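# Seat an unlatched LC fibre plug until it clicks

## Task

Find the LC plug that is not latched: counting columns from the left it is in column 5 of 6, counting blocks from the top it is block 6 of 10, and counting holes from the top it is hole 3 of 4. Push it inward until it latches. Kinking any fibre, unlatching any other plug or forcing anything else may count as failure, and the robot falling over or finishing tilted counts as failure.

## Robot and tools

ROBOT. A LinearBot: an omnidirectional base with a column roughly 1.7 m high. A carriage rides the column (joint lift_m, 0 to 1 m) and holds two identical six-joint arms (left and right), each with a two-finger gripper. Arm bases sit near 0.57 m + lift_m above the floor, and carriage parts hang about 0.15 m lower. Reach is 0.78 m from the shoulder but only around 0.38 m below the arm base. The hand is about 0.16 m long and 0.1 m wide (0.14 m open). Fingertips taper to about 0.005 m thick and 0.02 m across. The wrist camera sticks out 0.11 m to one side of joint 6's axis. Parked arm: joints 1-6 = 0, 0.05, 0.05, 1.45, 0, 0. Cameras: carriage_camera (fixed, forward, tilted about 20 degrees down), left_wrist_camera and right_wrist_camera (looking past the fingertips), all 672x504.

FRAMES. All positions are metres. Base frame: origin on the floor below the base centre, x forward, y left, z up. left_hand and right_hand in results are the midpoint between the finger pads, in this frame; quat_wxyz rotates base axes to hand axes (hand z runs along the fingers, fingers open along hand y; pointing straight up with joints 1, 5, 6 at 0 gives 1,0,0,0). base_odometry is in the frame the base had at scene start, from wheel turns only (slip counts as travel, sideways pushes may go unseen, heading in rad, left positive, -3.142 to 3.142, may drift a degree or two).

move. One action per call. Keys: base, joints, speeds, min_time_s, cameras. The action needs base, joints or both.
- base: one object with exactly one key, a relative offset from where the base last reported itself: translate_m (forward +, -2 to 2 m), strafe_m (left +, -2 to 2 m) or rotate_rad (counter-clockwise +, -6.3 to 6.3 rad).
- joints: one object for both arms, keyed by joint name, each value an absolute target. lift_m 0-1 m (tol 0.004). For each arm (prefix left_ or right_): joint1_rad -2.617 to 3.054 (yaw about vertical, 0 forward, + left); joint2_rad 0 to 3.141 (shoulder: 0 upper arm back level, 1.57 up, 3.14 forward level); joint3_rad 0 to 3.141 (elbow: 0 folded, 3.14 straight); joint4_rad -1.57 to 1.57 (wrist pitch, + lifts fingertips); joint5_rad -1.57 to 1.57 (wrist yaw, + turns fingertips RIGHT); joint6_rad -2.094 to 2.094 (roll about fingers, + clockwise seen from forearm); gripper_m 0 to 0.093 (pad gap). Omitted joints keep pushing toward older targets.
- speeds: per-action caps: translate_m and strafe_m 0.02-0.5 m/s, rotate_rad 0.05-1.57 rad/s, lift_m 0.08-0.25 m/s (top of range is default).
- min_time_s: 0.1-8 s, minimum duration for each arm/gripper motion; makes paths straighter.
- cameras: list from carriage_camera, left_wrist_camera, right_wrist_camera, all; omitted/null/all = all, [] = none.
An action never exceeds 15 s; base moves time out at 14 s. Unknown keys make the call invalid; out-of-range values get it refused, and a refusal or a stop during a call cancels the rest of that reply's move/wait/finished_scene calls.

wait: seconds 0-10, plus cameras; robot keeps its last command. zoom_image: camera plus region [x0,y0,x1,y1] in pixels of that camera's newest image (top-left origin, at most 504x504). finished_scene: scene = current scene number; irreversible; the plug must stay latched without the robot.

RESULTS. "move" reads done or the worst status. base_status / joint_status per motion: done (base: wheels turned the commanded amount, even if slipping), off_target (resting short, may still push), contact_stop or time_out (target dropped, holds in place), not_followed (collision check withheld arm targets; gripper still moves), limit_stop_at_motor_heat. on_its_own lists uncommanded activity; "held at" is a target. motor_effort is percent of max, + toward larger values, [peak] in brackets, with per-motor error up to a few points plus half the reading; drive_wheels sign is meaningless. A lift effort that drops while descending means a hand rests on something. Joint torques: arm joints in order, include gravity, have offsets and noise, and joints 1-3 wrap at ±28 N m. Images may lag the state slightly.

CAUTIONS. Arms have no contact stop: a blocked arm keeps pressing and snaps to target when freed, and may overheat within half a minute. Base contact_stop can be late; a drive can bend an arm while reporting done. To free a pressed base, back off about 0.2 m (or undo the turn). Never back the column under a table edge. Hand readings err, usually too high, more at long reach; small turns may not happen. Keep arms apart: hard hits or presses between them (grippers included) can end the scene. If both arms are withheld, send one its own readings with joint1 swung away, then the other. MOTOR HOT appears at 75 °C; at 100 °C the arm drops for 30-60 s. Stretched arms heat while you think; park them to cool. Tipping risk grows with a high carriage, outstretched arms, pushing, or sudden stops; only images show a lean. Gripper readings can be a few mm off the true gap; release with a target well above the reading. The simulation keeps running while you reason, holding the last command. Push the plug gently and straight, without bending fibres or touching neighbouring plugs.

Each tool is called after ">>>" by a JSON object that holds its "api" and its "payload", one argument or row to a line.

## Session

>>> {"api": "move", "payload": {

}}

Scene clock: 0.00 s.
Joint torques (N m): no reading
base_odometry: x=+0.000 y=+0.000 heading=+0.000
base_status: not commanded
joint_positions: lift_m=+0.300 left_joint1_rad=+0.016 left_joint2_rad=+0.039 left_joint3_rad=+0.032 left_joint4_rad=+1.493 left_joint5_rad=-0.014 left_joint6_rad=+0.030 left_gripper_m=+0.09396 right_joint1_rad=+0.001 right_joint2_rad=+0.060 right_joint3_rad=+0.054 right_joint4_rad=+1.417 right_joint5_rad=-0.001 right_joint6_rad=-0.033 right_gripper_m=+0.09396
joint_status: not commanded
motor_effort: lift_m=+24 drive_wheels=-1
left_hand: x=+0.2449 y=+0.3189 z=+1.3167 quat_wxyz=(+0.999, -0.007, +0.042, +0.023) (m; base frame)
right_hand: x=+0.2634 y=-0.3161 z=+1.3203 quat_wxyz=(+0.997, -0.002, +0.080, -0.016) (m; base frame)
pictures: carriage_camera, left_wrist_camera, right_wrist_camera

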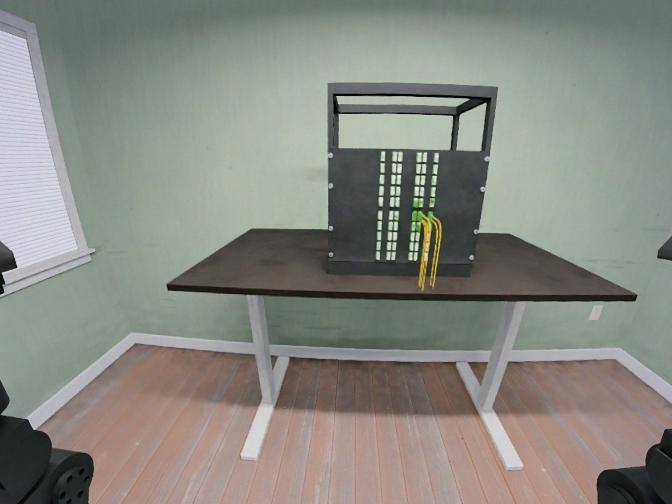

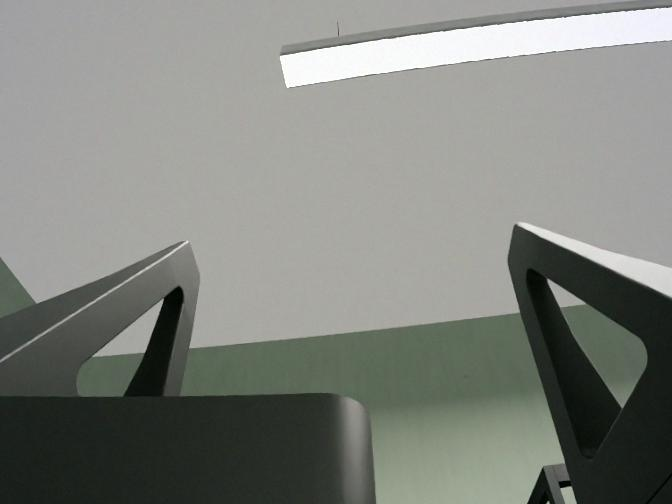

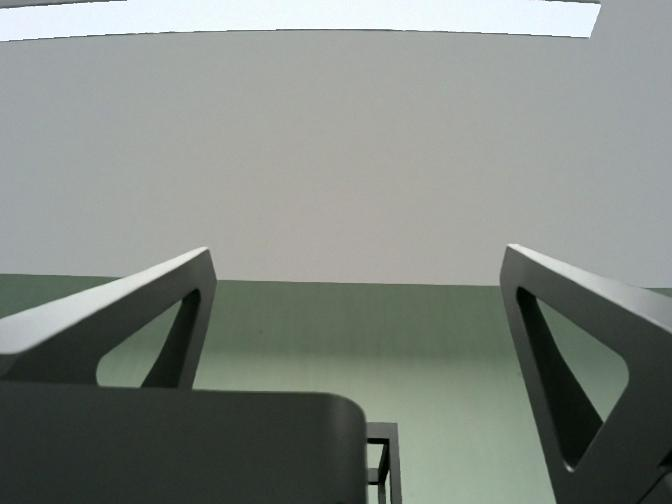

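>>> {"api": "zoom_image", "payload": {
  "camera": "carriage_camera",
  "region": [360, 140, 460, 300]
}}

Scaled by 3.150 from the camera's 672x504 image, which has a finer 960x720 frame.

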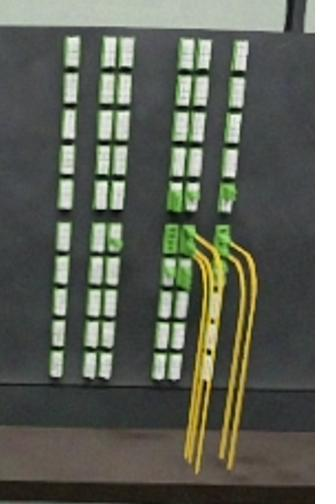

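>>> {"api": "move", "payload": {
  "base": {"translate_m": 0.3},
  "speeds": {"translate_m": 0.25},
  "cameras": ["carriage_camera"]
}}

>>> {"api": "zoom_image", "payload": {
  "camera": "carriage_camera",
  "region": [380, 140, 540, 340]
}}

Scene clock: 22.47 s.
Joint torques (N m): left_arm=[-0.06 4.22 5.46 -0.26 -0.02 -0.14] | right_arm=[-0.2 3.48 7.09 -0.08 -0.09 0.05]
move: done
base_odometry: x=+0.300 y=+0.000 heading=+0.000
base_status: done
joint_positions: lift_m=+0.300 left_joint1_rad=+0.016 left_joint2_rad=+0.039 left_joint3_rad=+0.032 left_joint4_rad=+1.493 left_joint5_rad=-0.014 left_joint6_rad=+0.030 left_gripper_m=+0.09396 right_joint1_rad=+0.001 right_joint2_rad=+0.060 right_joint3_rad=+0.054 right_joint4_rad=+1.416 right_joint5_rad=-0.001 right_joint6_rad=-0.033 right_gripper_m=+0.09396
joint_status: not commanded
motor_effort: lift_m=+24(24) drive_wheels=-3(11)
left_hand: x=+0.2449 y=+0.3189 z=+1.3167 quat_wxyz=(+0.999, -0.007, +0.042, +0.023) (m; base frame)
right_hand: x=+0.2635 y=-0.3161 z=+1.3203 quat_wxyz=(+0.997, -0.002, +0.080, -0.016) (m; base frame)
pictures: carriage_camera

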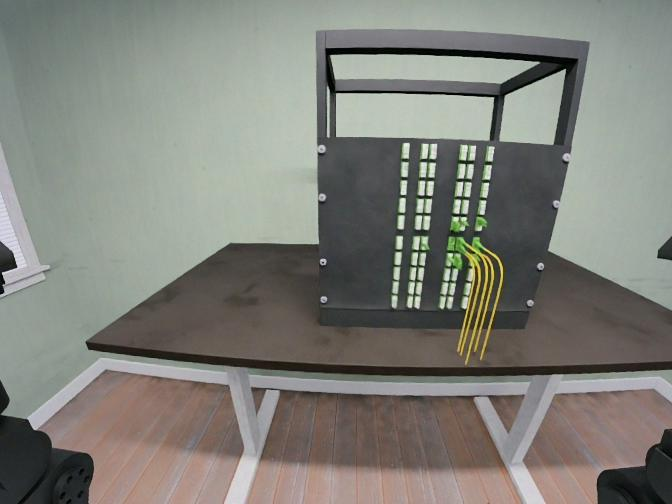

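Scaled by 2.520 from the camera's 672x504 image, which has a finer 960x720 frame.

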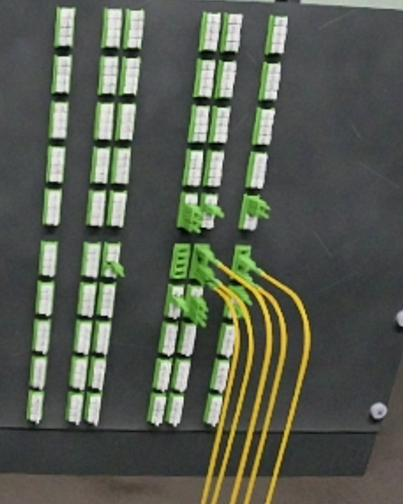

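>>> {"api": "move", "payload": {
  "joints": {"right_joint1_rad":0,"right_joint2_rad":0.8,"right_joint3_rad":0.8,"right_joint4_rad":0,"right_joint5_rad":0,"right_joint6_rad":0},
  "min_time_s": 3,
  "cameras": ["carriage_camera","right_wrist_camera"]
}}

Scene clock: 51.47 s.
Joint torques (N m): left_arm=[-0.09 4.26 5.42 -0.25 -0.02 -0.12] | right_arm=[-0.31 -0.51 13.05 1.7 -0.08 0.14]
move: done
base_odometry: x=+0.300 y=+0.000 heading=+0.000
base_status: not commanded
joint_positions: lift_m=+0.300 left_joint1_rad=+0.016 left_joint2_rad=+0.039 left_joint3_rad=+0.032 left_joint4_rad=+1.493 left_joint5_rad=-0.014 left_joint6_rad=+0.030 left_gripper_m=+0.09396 right_joint1_rad=+0.001 right_joint2_rad=+0.793 right_joint3_rad=+0.761 right_joint4_rad=+0.019 right_joint5_rad=-0.001 right_joint6_rad=-0.010 right_gripper_m=+0.09396
joint_status: all done
motor_effort: lift_m=+23(24) drive_wheels=+2(6)
left_hand: x=+0.2449 y=+0.3189 z=+1.3167 quat_wxyz=(+0.999, -0.007, +0.042, +0.023) (m; base frame)
right_hand: x=+0.5499 y=-0.3157 z=+1.2403 quat_wxyz=(+0.703, -0.004, +0.712, -0.003) (m; base frame)
pictures: carriage_camera, right_wrist_camera

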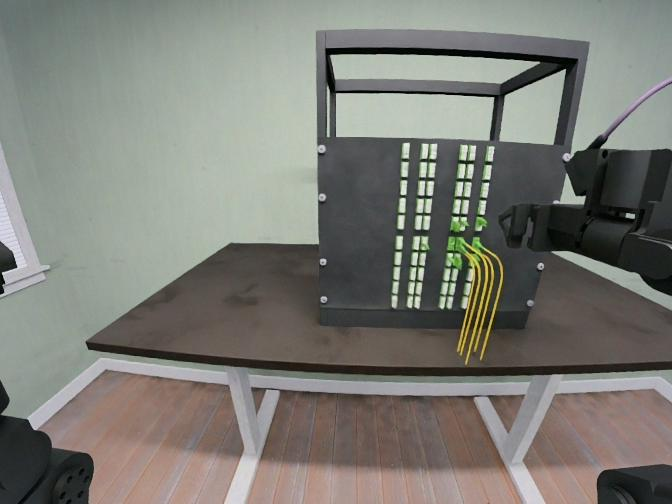

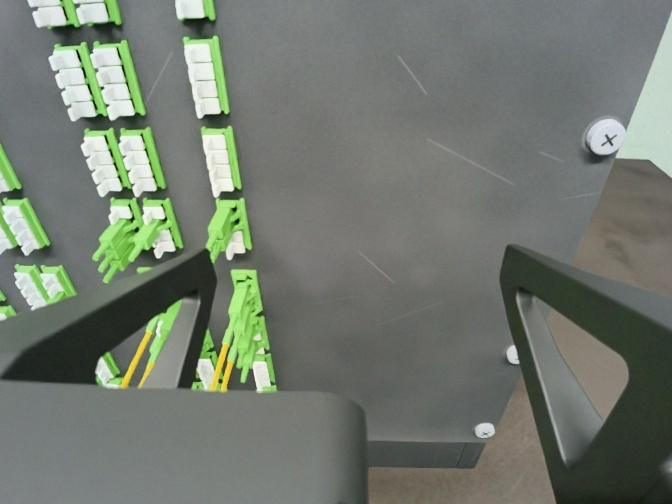

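>>> {"api": "move", "payload": {
  "base": {"translate_m": -0.06},
  "joints": {"right_gripper_m":0,"lift_m":0.22},
  "cameras": []
}}

>>> {"api": "move", "payload": {
  "base": {"strafe_m": 0.08},
  "speeds": {"strafe_m": 0.1},
  "cameras": ["carriage_camera","right_wrist_camera"]
}}

>>> {"api": "zoom_image", "payload": {
  "camera": "right_wrist_camera",
  "region": [150, 50, 450, 350]
}}

Scene clock: 67.03 s.
Joint torques (N m): left_arm=[-0.03 4.19 5.45 -0.27 0.01 -0.12] | right_arm=[-0.31 -0.91 11.69 1.87 -0.08 0.13]
move: done
base_odometry: x=+0.240 y=+0.000 heading=+0.000
base_status: done
joint_positions: lift_m=+0.220 left_joint1_rad=+0.016 left_joint2_rad=+0.039 left_joint3_rad=+0.032 left_joint4_rad=+1.493 left_joint5_rad=-0.014 left_joint6_rad=+0.030 left_gripper_m=+0.09396 right_joint1_rad=+0.001 right_joint2_rad=+0.797 right_joint3_rad=+0.775 right_joint4_rad=+0.001 right_joint5_rad=-0.001 right_joint6_rad=-0.009 right_gripper_m=+0.00049
joint_status: all done
motor_effort: lift_m=+22(24) drive_wheels=+0(10)
left_hand: x=+0.2449 y=+0.3189 z=+1.2369 quat_wxyz=(+0.999, -0.007, +0.042, +0.023) (m; base frame)
right_hand: x=+0.5500 y=-0.3157 z=+1.1616 quat_wxyz=(+0.700, -0.004, +0.714, -0.002) (m; base frame)
pictures: none
No camera images: "cameras" was empty.

Scene clock: 68.53 s.
Joint torques (N m): left_arm=[-0.09 4.21 5.46 -0.26 -0.02 -0.11] | right_arm=[-0.29 -0.88 11.67 1.86 -0.08 0.13]
move: done
base_odometry: x=+0.240 y=+0.080 heading=+0.000
base_status: done
joint_positions: lift_m=+0.220 left_joint1_rad=+0.016 left_joint2_rad=+0.039 left_joint3_rad=+0.032 left_joint4_rad=+1.493 left_joint5_rad=-0.014 left_joint6_rad=+0.030 left_gripper_m=+0.09396 right_joint1_rad=+0.001 right_joint2_rad=+0.797 right_joint3_rad=+0.775 right_joint4_rad=+0.001 right_joint5_rad=-0.001 right_joint6_rad=-0.009 right_gripper_m=+0.00049
joint_status: not commanded
motor_effort: lift_m=+23(23) drive_wheels=-3(8)
left_hand: x=+0.2449 y=+0.3189 z=+1.2369 quat_wxyz=(+0.999, -0.007, +0.042, +0.023) (m; base frame)
right_hand: x=+0.5500 y=-0.3157 z=+1.1616 quat_wxyz=(+0.700, -0.004, +0.714, -0.002) (m; base frame)
pictures: carriage_camera, right_wrist_camera

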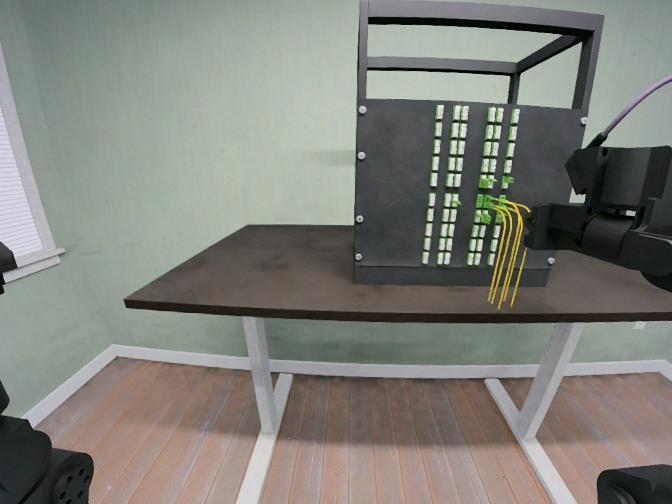

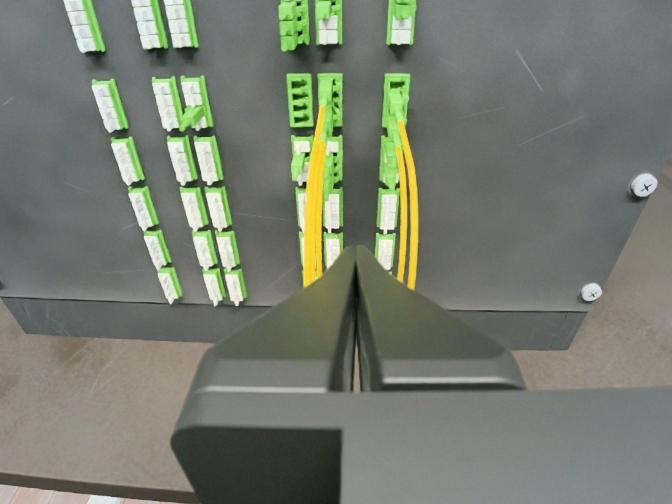

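Scaled by 1.680 from the camera's 672x504 image, which has a finer 960x720 frame.

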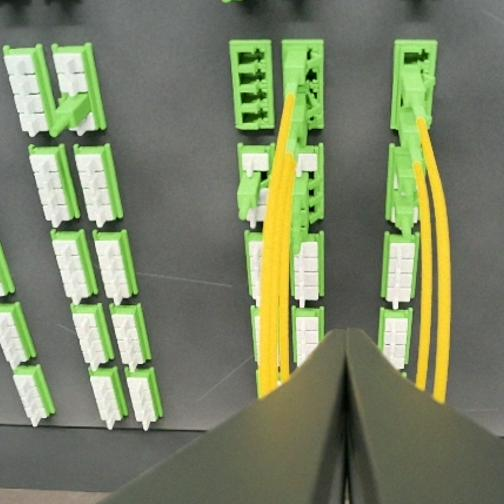

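>>> {"api": "move", "payload": {
  "joints": {"lift_m":0.12},
  "cameras": ["carriage_camera","right_wrist_camera"]
}}

>>> {"api": "zoom_image", "payload": {
  "camera": "right_wrist_camera",
  "region": [200, 120, 500, 420]
}}

Scene clock: 81.47 s.
Joint torques (N m): left_arm=[-0.06 4.14 5.45 -0.25 -0.03 -0.13] | right_arm=[-0.31 -0.87 11.59 1.88 -0.08 0.12]
move: done
base_odometry: x=+0.240 y=+0.080 heading=+0.000
base_status: not commanded
joint_positions: lift_m=+0.120 left_joint1_rad=+0.016 left_joint2_rad=+0.039 left_joint3_rad=+0.032 left_joint4_rad=+1.493 left_joint5_rad=-0.014 left_joint6_rad=+0.030 left_gripper_m=+0.09396 right_joint1_rad=+0.001 right_joint2_rad=+0.797 right_joint3_rad=+0.776 right_joint4_rad=-0.001 right_joint5_rad=-0.001 right_joint6_rad=-0.008 right_gripper_m=+0.00049
joint_status: all done
motor_effort: lift_m=+23(25) drive_wheels=-2(4)
left_hand: x=+0.2449 y=+0.3189 z=+1.1368 quat_wxyz=(+0.999, -0.007, +0.042, +0.023) (m; base frame)
right_hand: x=+0.5500 y=-0.3157 z=+1.0615 quat_wxyz=(+0.699, -0.004, +0.715, -0.002) (m; base frame)
pictures: carriage_camera, right_wrist_camera

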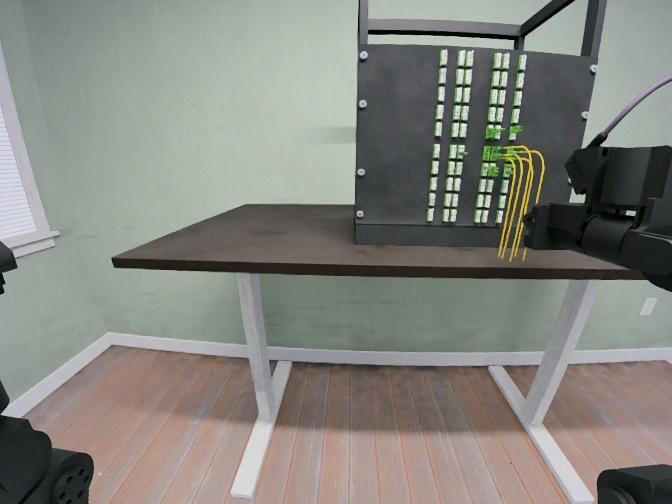

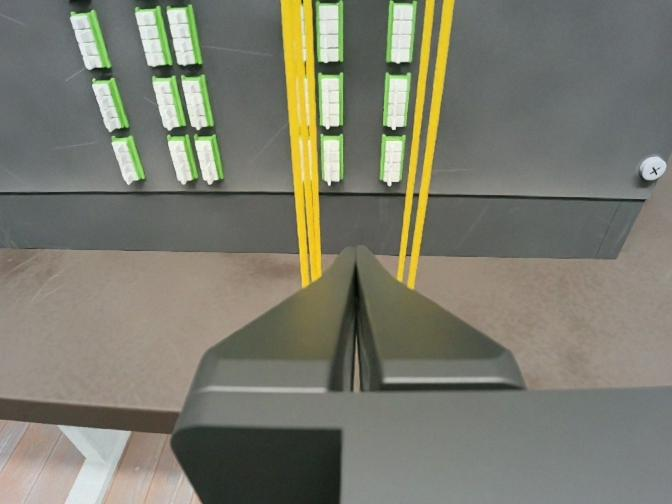

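Scaled by 1.680 from the camera's 672x504 image, which has a finer 960x720 frame.

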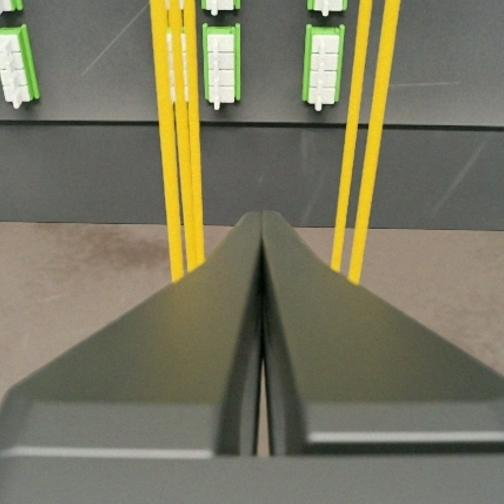

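>>> {"api": "move", "payload": {
  "joints": {"lift_m":0.29},
  "cameras": ["carriage_camera","right_wrist_camera"]
}}

>>> {"api": "zoom_image", "payload": {
  "camera": "right_wrist_camera",
  "region": [270, 130, 430, 290]
}}

Scene clock: 117.13 s.
Joint torques (N m): left_arm=[-0.09 4.18 5.45 -0.28 0.01 -0.12] | right_arm=[-0.29 -0.88 11.59 1.85 -0.08 0.12]
move: done
base_odometry: x=+0.240 y=+0.080 heading=+0.000
base_status: not commanded
joint_positions: lift_m=+0.290 left_joint1_rad=+0.016 left_joint2_rad=+0.039 left_joint3_rad=+0.032 left_joint4_rad=+1.493 left_joint5_rad=-0.014 left_joint6_rad=+0.030 left_gripper_m=+0.09396 right_joint1_rad=+0.001 right_joint2_rad=+0.797 right_joint3_rad=+0.776 right_joint4_rad=+0.003 right_joint5_rad=-0.001 right_joint6_rad=-0.008 right_gripper_m=+0.00049
joint_status: all done
motor_effort: lift_m=+24(29) drive_wheels=-2(5)
left_hand: x=+0.2449 y=+0.3189 z=+1.3067 quat_wxyz=(+0.999, -0.007, +0.042, +0.023) (m; base frame)
right_hand: x=+0.5500 y=-0.3157 z=+1.2323 quat_wxyz=(+0.701, -0.004, +0.713, -0.002) (m; base frame)
pictures: carriage_camera, right_wrist_camera

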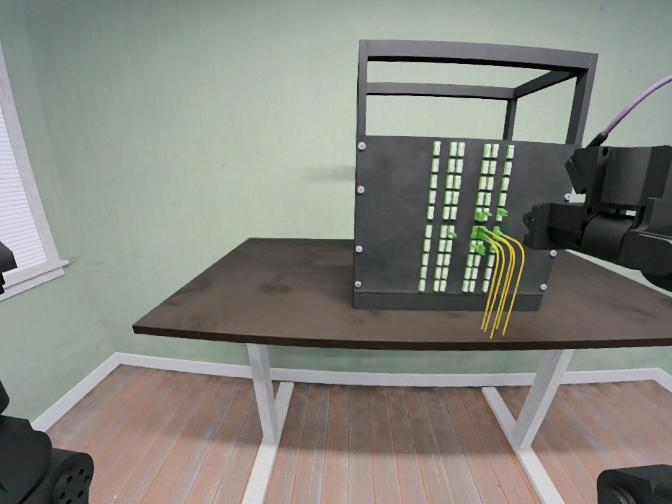

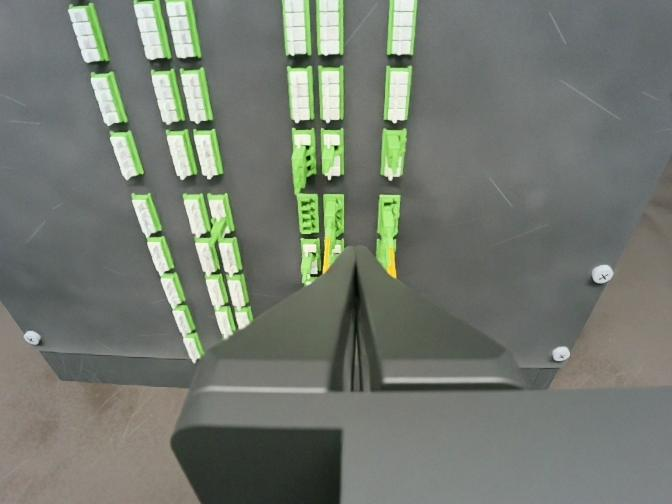

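Scaled by 3.150 from the camera's 672x504 image, which has a finer 960x720 frame.

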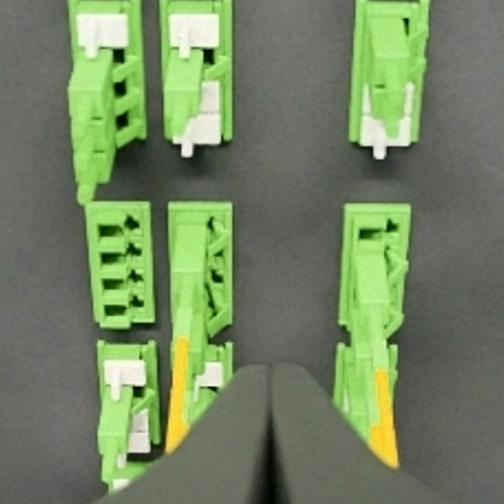

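>>> {"api": "move", "payload": {
  "base": {"strafe_m": 0.06},
  "speeds": {"strafe_m": 0.1},
  "joints": {"lift_m":0.25,"right_joint6_rad":-1.57},
  "cameras": ["carriage_camera","right_wrist_camera"]
}}

>>> {"api": "zoom_image", "payload": {
  "camera": "right_wrist_camera",
  "region": [200, 120, 500, 420]
}}

Scene clock: 156.80 s.
Joint torques (N m): left_arm=[-0.06 4.16 5.46 -0.24 -0.04 -0.11] | right_arm=[-0.31 -0.91 11.49 1.88 -0.09 0.05]
move: done
base_odometry: x=+0.240 y=+0.140 heading=-0.001
base_status: done
joint_positions: lift_m=+0.250 left_joint1_rad=+0.016 left_joint2_rad=+0.039 left_joint3_rad=+0.032 left_joint4_rad=+1.493 left_joint5_rad=-0.014 left_joint6_rad=+0.030 left_gripper_m=+0.09396 right_joint1_rad=+0.001 right_joint2_rad=+0.797 right_joint3_rad=+0.777 right_joint4_rad=-0.001 right_joint5_rad=-0.001 right_joint6_rad=-1.558 right_gripper_m=+0.00048
joint_status: all done
motor_effort: lift_m=+23(24) drive_wheels=-3(10)
left_hand: x=+0.2449 y=+0.3189 z=+1.2668 quat_wxyz=(+0.999, -0.007, +0.042, +0.023) (m; base frame)
right_hand: x=+0.5500 y=-0.3157 z=+1.1918 quat_wxyz=(+0.498, -0.503, +0.508, -0.491) (m; base frame)
pictures: carriage_camera, right_wrist_camera

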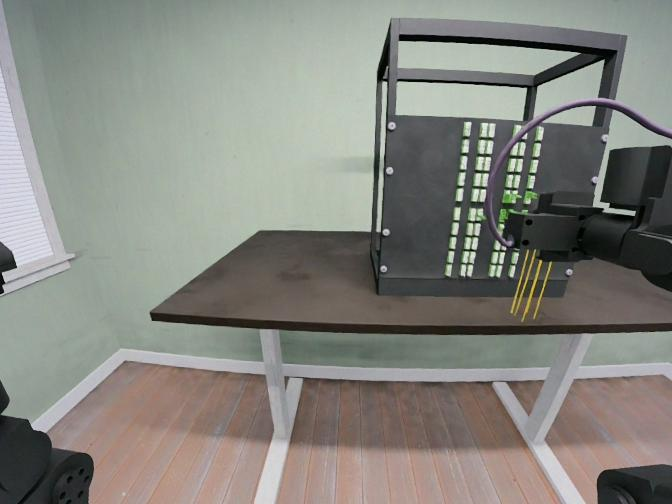

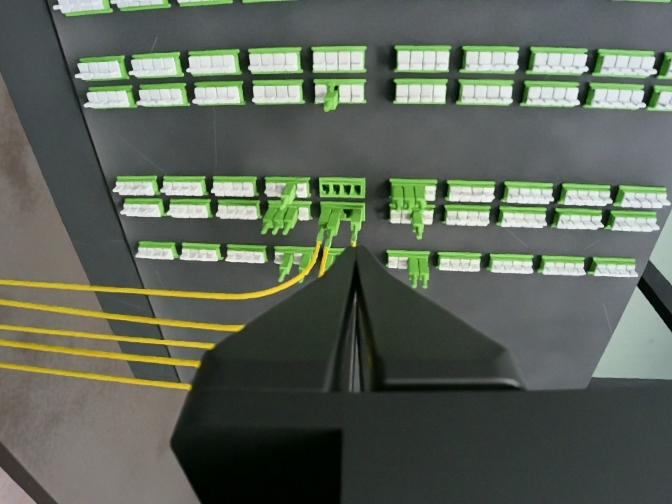

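Scaled by 1.680 from the camera's 672x504 image, which has a finer 960x720 frame.

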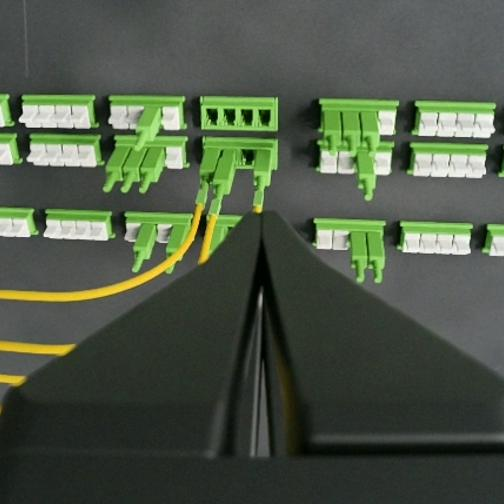

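>>> {"api": "zoom_image", "payload": {
  "camera": "right_wrist_camera",
  "region": [300, 170, 380, 250]
}}

Scaled by 6.300 from the camera's 672x504 image, which has a finer 960x720 frame.

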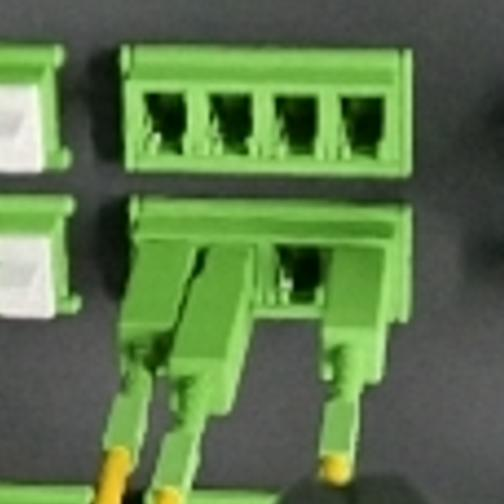

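>>> {"api": "move", "payload": {
  "base": {"strafe_m": -0.13},
  "speeds": {"strafe_m": 0.1},
  "joints": {"right_joint6_rad":1.57},
  "cameras": ["right_wrist_camera"]
}}

Scene clock: 196.40 s.
Joint torques (N m): left_arm=[-0.03 4.14 5.46 -0.25 0 -0.11] | right_arm=[-0.31 -0.92 11.48 1.88 -0.07 0.08]
move: done
base_odometry: x=+0.240 y=+0.010 heading=+0.000
base_status: done
joint_positions: lift_m=+0.250 left_joint1_rad=+0.016 left_joint2_rad=+0.039 left_joint3_rad=+0.032 left_joint4_rad=+1.493 left_joint5_rad=-0.014 left_joint6_rad=+0.030 left_gripper_m=+0.09396 right_joint1_rad=+0.001 right_joint2_rad=+0.797 right_joint3_rad=+0.777 right_joint4_rad=-0.001 right_joint5_rad=-0.001 right_joint6_rad=+1.559 right_gripper_m=+0.00048
joint_status: all done
motor_effort: lift_m=+23(24) drive_wheels=-1(14)
left_hand: x=+0.2449 y=+0.3189 z=+1.2668 quat_wxyz=(+0.999, -0.007, +0.042, +0.023) (m; base frame)
right_hand: x=+0.5500 y=-0.3157 z=+1.1918 quat_wxyz=(+0.497, +0.502, +0.509, +0.492) (m; base frame)
pictures: right_wrist_camera

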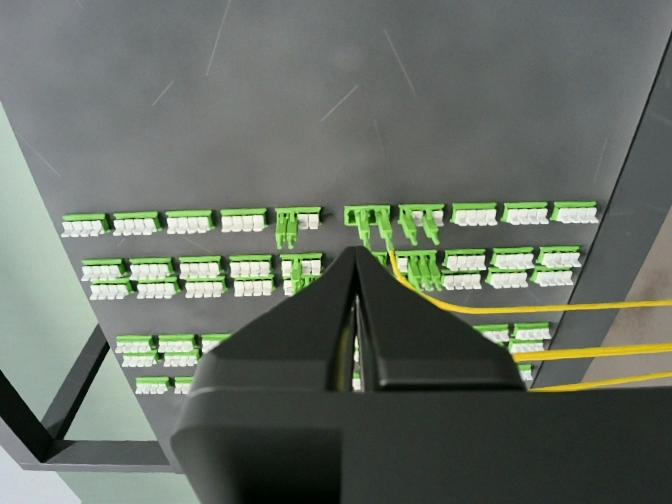

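>>> {"api": "move", "payload": {
  "base": {"strafe_m": 0.055},
  "speeds": {"strafe_m": 0.1},
  "cameras": ["right_wrist_camera"]
}}

>>> {"api": "zoom_image", "payload": {
  "camera": "right_wrist_camera",
  "region": [310, 130, 430, 250]
}}

Scene clock: 203.43 s.
Joint torques (N m): left_arm=[-0.16 4.16 5.48 -0.24 -0.03 -0.11] | right_arm=[-0.31 -0.91 11.49 1.88 -0.07 0.06]
move: done
base_odometry: x=+0.240 y=+0.065 heading=-0.001
base_status: done
joint_positions: lift_m=+0.250 left_joint1_rad=+0.016 left_joint2_rad=+0.039 left_joint3_rad=+0.032 left_joint4_rad=+1.493 left_joint5_rad=-0.014 left_joint6_rad=+0.030 left_gripper_m=+0.09396 right_joint1_rad=+0.001 right_joint2_rad=+0.797 right_joint3_rad=+0.777 right_joint4_rad=-0.001 right_joint5_rad=-0.001 right_joint6_rad=+1.560 right_gripper_m=+0.00048
joint_status: not commanded
motor_effort: lift_m=+24(24) drive_wheels=-2(9)
left_hand: x=+0.2449 y=+0.3189 z=+1.2668 quat_wxyz=(+0.999, -0.007, +0.042, +0.023) (m; base frame)
right_hand: x=+0.5500 y=-0.3157 z=+1.1918 quat_wxyz=(+0.497, +0.502, +0.509, +0.492) (m; base frame)
pictures: right_wrist_camera

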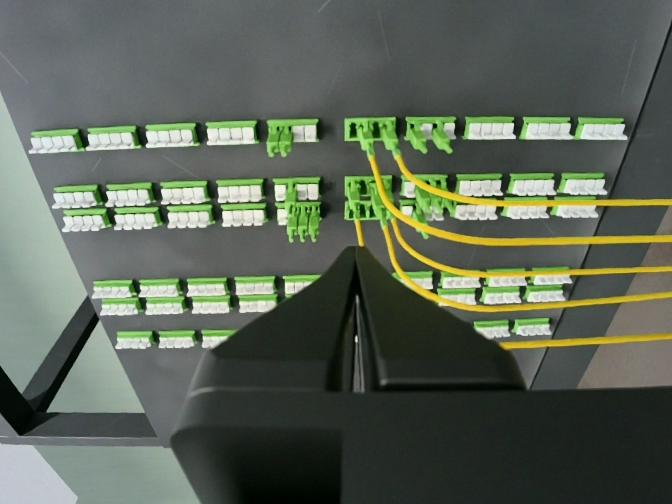

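Scaled by 4.200 from the camera's 672x504 image, which has a finer 960x720 frame.

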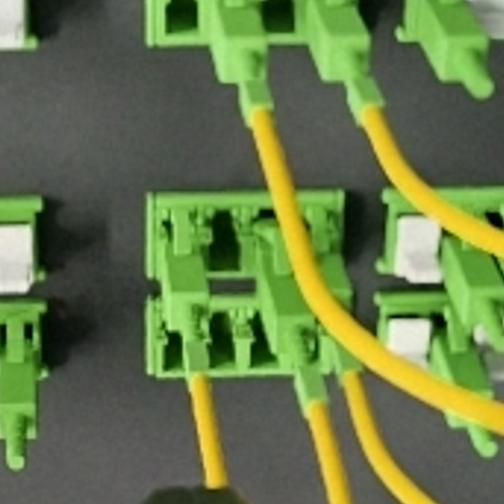

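>>> {"api": "move", "payload": {
  "base": {"translate_m": -0.04},
  "cameras": []
}}

>>> {"api": "move", "payload": {
  "joints": {"right_joint1_rad":-0.6},
  "min_time_s": 2,
  "cameras": []
}}

>>> {"api": "move", "payload": {
  "base": {"strafe_m": 0.25},
  "speeds": {"strafe_m": 0.2},
  "cameras": ["carriage_camera","right_wrist_camera"]
}}

Scene clock: 244.03 s.
Joint torques (N m): left_arm=[-0.05 4.15 5.46 -0.26 -0.01 -0.14] | right_arm=[-0.29 -0.91 11.48 1.88 -0.08 0.06]
move: done
base_odometry: x=+0.201 y=+0.065 heading=-0.001
base_status: done
joint_positions: lift_m=+0.250 left_joint1_rad=+0.016 left_joint2_rad=+0.039 left_joint3_rad=+0.032 left_joint4_rad=+1.493 left_joint5_rad=-0.014 left_joint6_rad=+0.030 left_gripper_m=+0.09396 right_joint1_rad=+0.001 right_joint2_rad=+0.797 right_joint3_rad=+0.777 right_joint4_rad=-0.001 right_joint5_rad=-0.001 right_joint6_rad=+1.561 right_gripper_m=+0.00048
joint_status: not commanded
motor_effort: lift_m=+23(24) drive_wheels=+1(8)
left_hand: x=+0.2450 y=+0.3189 z=+1.2668 quat_wxyz=(+0.999, -0.007, +0.043, +0.023) (m; base frame)
right_hand: x=+0.5500 y=-0.3157 z=+1.1918 quat_wxyz=(+0.497, +0.502, +0.508, +0.493) (m; base frame)
pictures: none
No camera images: "cameras" was empty.

Scene clock: 246.30 s.
Joint torques (N m): left_arm=[-0.03 4.16 5.42 -0.24 -0.01 -0.1] | right_arm=[-0.77 -0.91 11.47 1.88 -0.06 0.06]
move: done
base_odometry: x=+0.201 y=+0.065 heading=-0.001
base_status: not commanded
joint_positions: lift_m=+0.250 left_joint1_rad=+0.016 left_joint2_rad=+0.039 left_joint3_rad=+0.032 left_joint4_rad=+1.493 left_joint5_rad=-0.014 left_joint6_rad=+0.030 left_gripper_m=+0.09396 right_joint1_rad=-0.593 right_joint2_rad=+0.797 right_joint3_rad=+0.777 right_joint4_rad=-0.001 right_joint5_rad=-0.001 right_joint6_rad=+1.561 right_gripper_m=+0.00048
joint_status: all done
motor_effort: lift_m=+23(24) drive_wheels=-2(4)
left_hand: x=+0.2450 y=+0.3189 z=+1.2668 quat_wxyz=(+0.999, -0.007, +0.043, +0.023) (m; base frame)
right_hand: x=+0.4941 y=-0.4993 z=+1.1918 quat_wxyz=(+0.619, +0.629, +0.339, +0.325) (m; base frame)
pictures: none
No camera images: "cameras" was empty.

Scene clock: 248.73 s.
Joint torques (N m): left_arm=[0.02 4.12 5.41 -0.26 -0.03 -0.07] | right_arm=[-0.75 -0.87 11.47 1.88 -0.07 0.06]
move: done
base_odometry: x=+0.201 y=+0.315 heading=+0.000
base_status: done
joint_positions: lift_m=+0.250 left_joint1_rad=+0.016 left_joint2_rad=+0.039 left_joint3_rad=+0.032 left_joint4_rad=+1.493 left_joint5_rad=-0.014 left_joint6_rad=+0.030 left_gripper_m=+0.09396 right_joint1_rad=-0.593 right_joint2_rad=+0.797 right_joint3_rad=+0.777 right_joint4_rad=-0.001 right_joint5_rad=-0.001 right_joint6_rad=+1.561 right_gripper_m=+0.00048
joint_status: not commanded
motor_effort: lift_m=+23(24) drive_wheels=-3(8)
left_hand: x=+0.2450 y=+0.3189 z=+1.2668 quat_wxyz=(+0.999, -0.007, +0.043, +0.023) (m; base frame)
right_hand: x=+0.4941 y=-0.4993 z=+1.1918 quat_wxyz=(+0.619, +0.629, +0.339, +0.325) (m; base frame)
pictures: carriage_camera, right_wrist_camera

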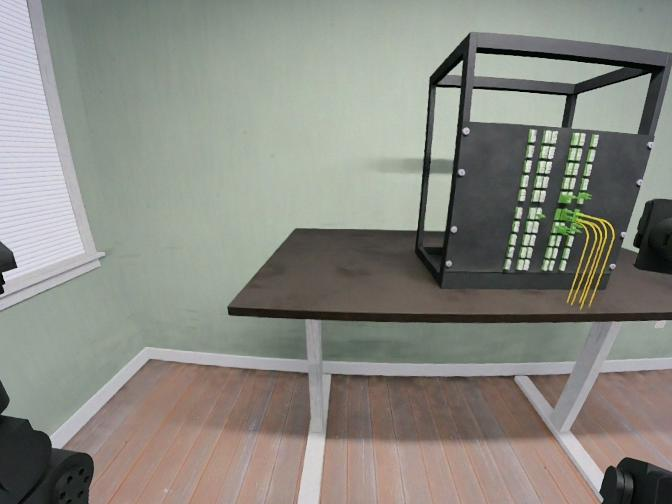

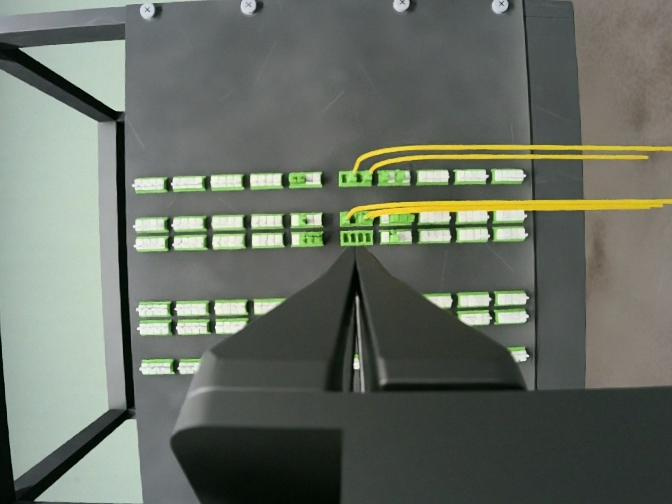

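>>> {"api": "move", "payload": {
  "base": {"translate_m": 0.10},
  "joints": {"lift_m":0.236},
  "speeds": {"translate_m": 0.1},
  "cameras": ["right_wrist_camera"]
}}

>>> {"api": "zoom_image", "payload": {
  "camera": "right_wrist_camera",
  "region": [280, 120, 460, 300]
}}

Scene clock: 264.30 s.
Joint torques (N m): left_arm=[-0.05 4.31 5.46 -0.26 -0.02 -0.11] | right_arm=[-0.76 -0.85 11.49 1.91 -0.07 0.06]
move: done
base_odometry: x=+0.301 y=+0.315 heading=+0.000
base_status: done
joint_positions: lift_m=+0.236 left_joint1_rad=+0.016 left_joint2_rad=+0.039 left_joint3_rad=+0.032 left_joint4_rad=+1.493 left_joint5_rad=-0.014 left_joint6_rad=+0.030 left_gripper_m=+0.09396 right_joint1_rad=-0.593 right_joint2_rad=+0.797 right_joint3_rad=+0.777 right_joint4_rad=-0.004 right_joint5_rad=-0.001 right_joint6_rad=+1.561 right_gripper_m=+0.00048
joint_status: all done
motor_effort: lift_m=+22(24) drive_wheels=-2(9)
left_hand: x=+0.2449 y=+0.3189 z=+1.2528 quat_wxyz=(+0.999, -0.007, +0.042, +0.023) (m; base frame)
right_hand: x=+0.4941 y=-0.4993 z=+1.1773 quat_wxyz=(+0.618, +0.630, +0.339, +0.325) (m; base frame)
pictures: right_wrist_camera

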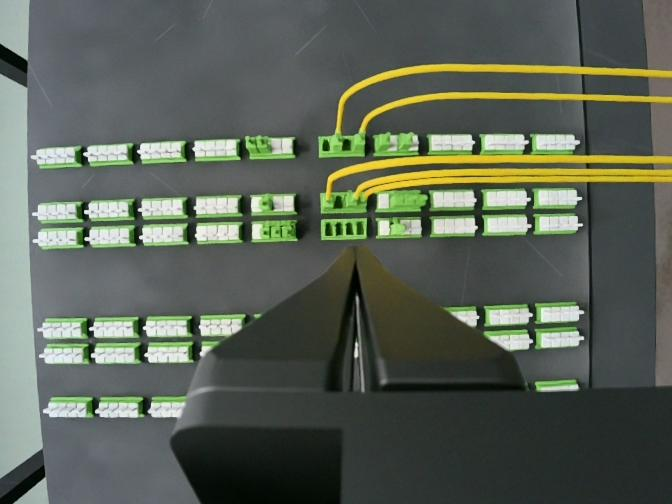

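Scaled by 2.800 from the camera's 672x504 image, which has a finer 960x720 frame.

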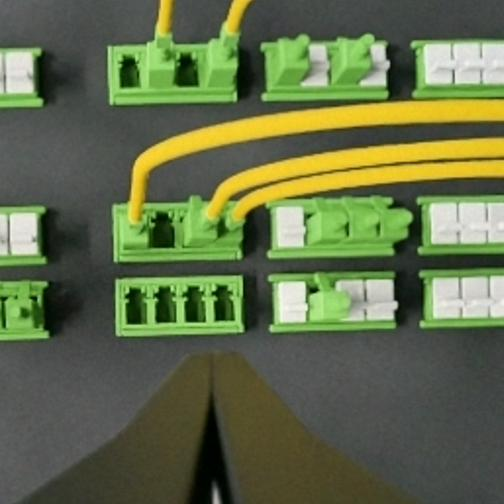

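>>> {"api": "move", "payload": {
  "base": {"translate_m": 0.06},
  "joints": {"lift_m":0.233},
  "speeds": {"translate_m": 0.1},
  "cameras": []
}}

>>> {"api": "move", "payload": {
  "base": {"strafe_m": -0.02},
  "speeds": {"strafe_m": 0.05},
  "cameras": ["right_wrist_camera"]
}}

>>> {"api": "zoom_image", "payload": {
  "camera": "right_wrist_camera",
  "region": [270, 120, 450, 300]
}}

Scene clock: 284.60 s.
Joint torques (N m): left_arm=[-0.1 4.29 5.39 -0.26 -0.02 -0.12] | right_arm=[-0.76 -0.94 11.47 1.89 -0.06 0.05]
move: done
base_odometry: x=+0.361 y=+0.315 heading=+0.000
base_status: done
joint_positions: lift_m=+0.233 left_joint1_rad=+0.016 left_joint2_rad=+0.039 left_joint3_rad=+0.032 left_joint4_rad=+1.494 left_joint5_rad=-0.014 left_joint6_rad=+0.030 left_gripper_m=+0.09396 right_joint1_rad=-0.593 right_joint2_rad=+0.797 right_joint3_rad=+0.777 right_joint4_rad=-0.003 right_joint5_rad=-0.001 right_joint6_rad=+1.561 right_gripper_m=+0.00048
joint_status: all done
motor_effort: lift_m=+22(23) drive_wheels=-3(12)
left_hand: x=+0.2448 y=+0.3189 z=+1.2499 quat_wxyz=(+0.999, -0.007, +0.042, +0.023) (m; base frame)
right_hand: x=+0.4941 y=-0.4993 z=+1.1746 quat_wxyz=(+0.619, +0.630, +0.339, +0.325) (m; base frame)
pictures: none
No camera images: "cameras" was empty.

Scene clock: 285.50 s.
Joint torques (N m): left_arm=[0.02 4.21 5.38 -0.26 0 -0.12] | right_arm=[-0.76 -0.91 11.48 1.89 -0.08 0.06]
move: done
base_odometry: x=+0.361 y=+0.295 heading=+0.000
base_status: done
joint_positions: lift_m=+0.233 left_joint1_rad=+0.016 left_joint2_rad=+0.039 left_joint3_rad=+0.032 left_joint4_rad=+1.494 left_joint5_rad=-0.014 left_joint6_rad=+0.030 left_gripper_m=+0.09396 right_joint1_rad=-0.593 right_joint2_rad=+0.797 right_joint3_rad=+0.777 right_joint4_rad=-0.003 right_joint5_rad=-0.001 right_joint6_rad=+1.561 right_gripper_m=+0.00048
joint_status: not commanded
motor_effort: lift_m=+22(23) drive_wheels=-4(7)
left_hand: x=+0.2448 y=+0.3189 z=+1.2499 quat_wxyz=(+0.999, -0.007, +0.042, +0.023) (m; base frame)
right_hand: x=+0.4941 y=-0.4993 z=+1.1746 quat_wxyz=(+0.619, +0.630, +0.339, +0.325) (m; base frame)
pictures: right_wrist_camera

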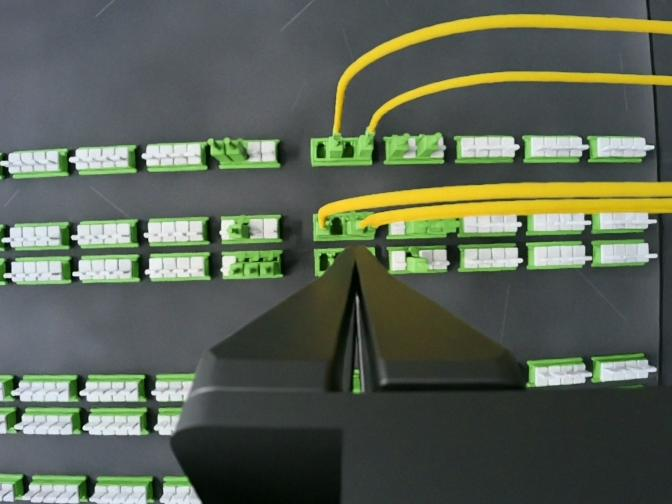

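Scaled by 2.800 from the camera's 672x504 image, which has a finer 960x720 frame.

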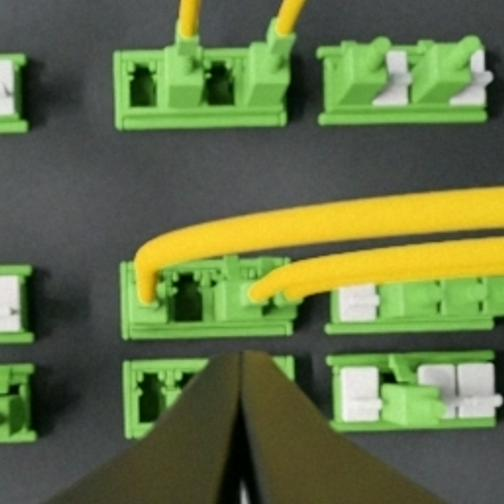

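>>> {"api": "move", "payload": {
  "base": {"translate_m": -0.094},
  "speeds": {"translate_m": 0.2},
  "cameras": []
}}

>>> {"api": "move", "payload": {
  "base": {"strafe_m": -0.12},
  "joints": {"right_joint1_rad":-0.2,"right_joint6_rad":-1.57},
  "min_time_s": 2,
  "speeds": {"strafe_m": 0.1},
  "cameras": ["right_wrist_camera"]
}}

>>> {"api": "zoom_image", "payload": {
  "camera": "right_wrist_camera",
  "region": [270, 120, 450, 300]
}}

Scene clock: 334.83 s.
Joint torques (N m): left_arm=[-0.08 4.21 5.42 -0.25 -0.01 -0.11] | right_arm=[-0.75 -0.85 11.48 1.89 -0.08 0.06]
move: done
base_odometry: x=+0.267 y=+0.295 heading=+0.000
base_status: done
joint_positions: lift_m=+0.233 left_joint1_rad=+0.016 left_joint2_rad=+0.039 left_joint3_rad=+0.032 left_joint4_rad=+1.494 left_joint5_rad=-0.014 left_joint6_rad=+0.030 left_gripper_m=+0.09396 right_joint1_rad=-0.593 right_joint2_rad=+0.797 right_joint3_rad=+0.777 right_joint4_rad=-0.003 right_joint5_rad=-0.001 right_joint6_rad=+1.561 right_gripper_m=+0.00048
joint_status: not commanded
motor_effort: lift_m=+22(23) drive_wheels=-3(9)
left_hand: x=+0.2448 y=+0.3189 z=+1.2499 quat_wxyz=(+0.999, -0.007, +0.042, +0.023) (m; base frame)
right_hand: x=+0.4941 y=-0.4993 z=+1.1746 quat_wxyz=(+0.619, +0.630, +0.339, +0.325) (m; base frame)
pictures: none
No camera images: "cameras" was empty.

Scene clock: 337.40 s.
Joint torques (N m): left_arm=[-0.02 4.22 5.35 -0.27 -0.01 -0.12] | right_arm=[0.39 -0.92 11.49 1.89 -0.09 0.02]
move: done
base_odometry: x=+0.267 y=+0.175 heading=+0.000
base_status: done
joint_positions: lift_m=+0.233 left_joint1_rad=+0.016 left_joint2_rad=+0.039 left_joint3_rad=+0.032 left_joint4_rad=+1.494 left_joint5_rad=-0.014 left_joint6_rad=+0.030 left_gripper_m=+0.09396 right_joint1_rad=-0.207 right_joint2_rad=+0.797 right_joint3_rad=+0.777 right_joint4_rad=-0.003 right_joint5_rad=-0.001 right_joint6_rad=-1.558 right_gripper_m=+0.00047
joint_status: all done
motor_effort: lift_m=+22(23) drive_wheels=+0(9)
left_hand: x=+0.2448 y=+0.3189 z=+1.2499 quat_wxyz=(+0.999, -0.007, +0.042, +0.023) (m; base frame)
right_hand: x=+0.5431 y=-0.3833 z=+1.1746 quat_wxyz=(+0.444, -0.448, +0.558, -0.540) (m; base frame)
pictures: right_wrist_camera

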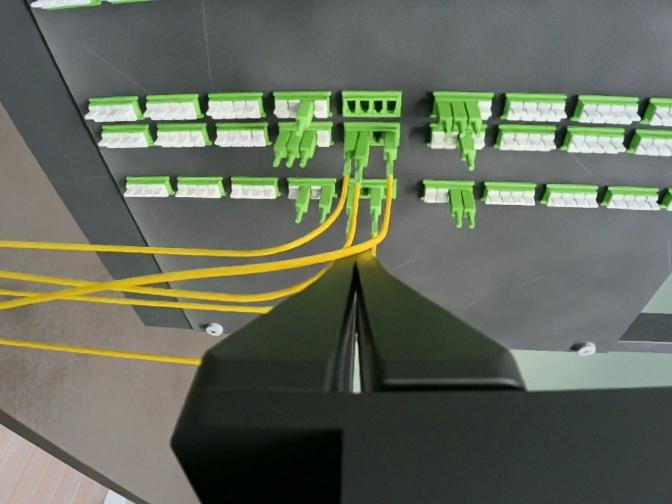

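Scaled by 2.800 from the camera's 672x504 image, which has a finer 960x720 frame.

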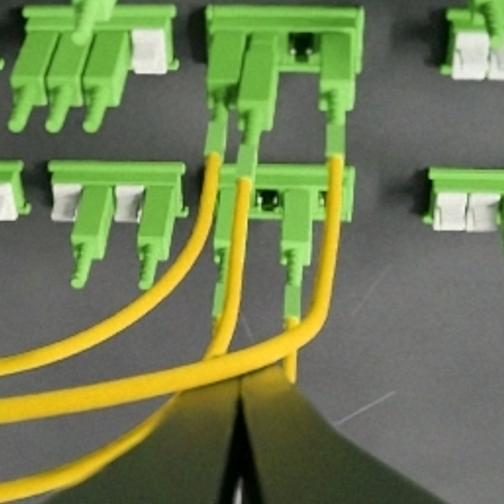

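>>> {"api": "move", "payload": {
  "base": {"translate_m": 0.03},
  "speeds": {"translate_m": 0.05},
  "cameras": ["right_wrist_camera"]
}}

>>> {"api": "zoom_image", "payload": {
  "camera": "right_wrist_camera",
  "region": [290, 170, 410, 290]
}}

Scene clock: 368.73 s.
Joint torques (N m): left_arm=[0.05 4.16 5.34 -0.26 -0.02 -0.11] | right_arm=[0.38 -0.91 11.48 1.89 -0.09 0.03]
move: done
base_odometry: x=+0.296 y=+0.175 heading=+0.000
base_status: done
joint_positions: lift_m=+0.233 left_joint1_rad=+0.016 left_joint2_rad=+0.039 left_joint3_rad=+0.032 left_joint4_rad=+1.494 left_joint5_rad=-0.014 left_joint6_rad=+0.030 left_gripper_m=+0.09396 right_joint1_rad=-0.207 right_joint2_rad=+0.797 right_joint3_rad=+0.777 right_joint4_rad=-0.003 right_joint5_rad=-0.001 right_joint6_rad=-1.560 right_gripper_m=+0.00047
joint_status: not commanded
motor_effort: lift_m=+22(23) drive_wheels=-3(6)
left_hand: x=+0.2448 y=+0.3189 z=+1.2499 quat_wxyz=(+0.999, -0.007, +0.042, +0.023) (m; base frame)
right_hand: x=+0.5431 y=-0.3833 z=+1.1746 quat_wxyz=(+0.444, -0.448, +0.557, -0.540) (m; base frame)
pictures: right_wrist_camera

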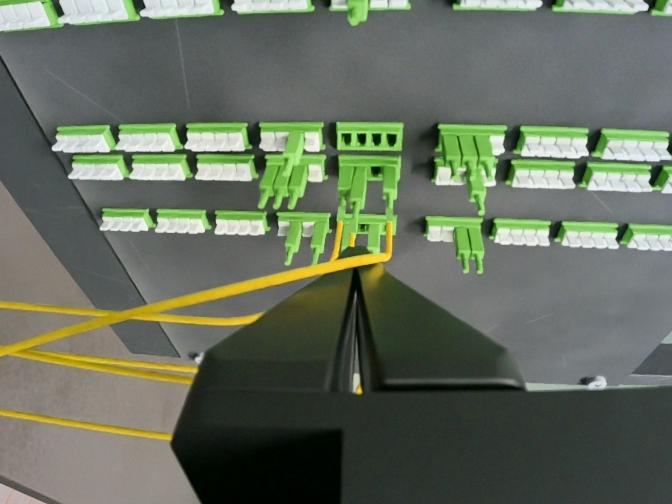

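Scaled by 4.200 from the camera's 672x504 image, which has a finer 960x720 frame.

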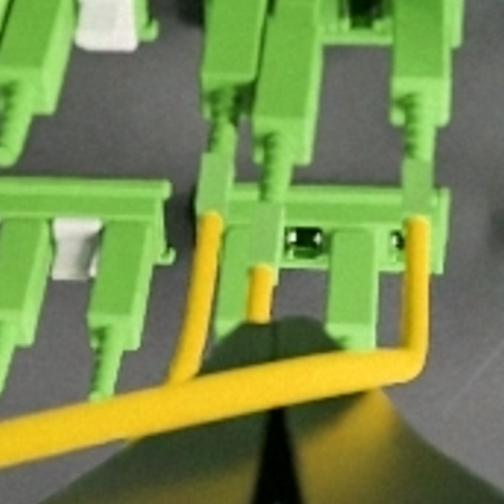

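>>> {"api": "move", "payload": {
  "base": {"translate_m": -0.05},
  "speeds": {"translate_m": 0.05},
  "cameras": ["right_wrist_camera"]
}}

>>> {"api": "zoom_image", "payload": {
  "camera": "right_wrist_camera",
  "region": [290, 110, 430, 290]
}}

Scene clock: 378.70 s.
Joint torques (N m): left_arm=[-0.06 4.15 5.49 -0.26 0.01 -0.1] | right_arm=[0.39 -0.9 11.47 1.89 -0.09 0.03]
move: done
base_odometry: x=+0.247 y=+0.175 heading=+0.000
base_status: done
joint_positions: lift_m=+0.233 left_joint1_rad=+0.016 left_joint2_rad=+0.039 left_joint3_rad=+0.032 left_joint4_rad=+1.493 left_joint5_rad=-0.014 left_joint6_rad=+0.030 left_gripper_m=+0.09396 right_joint1_rad=-0.207 right_joint2_rad=+0.797 right_joint3_rad=+0.777 right_joint4_rad=-0.003 right_joint5_rad=-0.001 right_joint6_rad=-1.560 right_gripper_m=+0.00047
joint_status: not commanded
motor_effort: lift_m=+22(23) drive_wheels=-1(9)
left_hand: x=+0.2449 y=+0.3189 z=+1.2499 quat_wxyz=(+0.999, -0.007, +0.042, +0.023) (m; base frame)
right_hand: x=+0.5431 y=-0.3833 z=+1.1746 quat_wxyz=(+0.444, -0.448, +0.557, -0.540) (m; base frame)
pictures: right_wrist_camera

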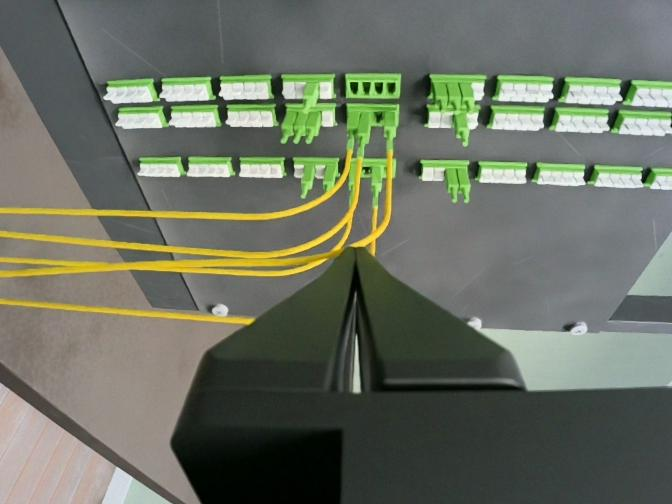

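Scaled by 2.800 from the camera's 672x504 image, which has a finer 960x720 frame.

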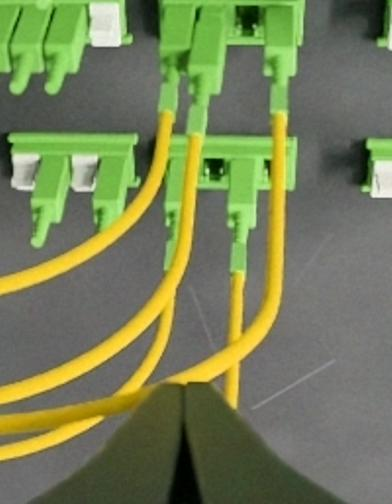

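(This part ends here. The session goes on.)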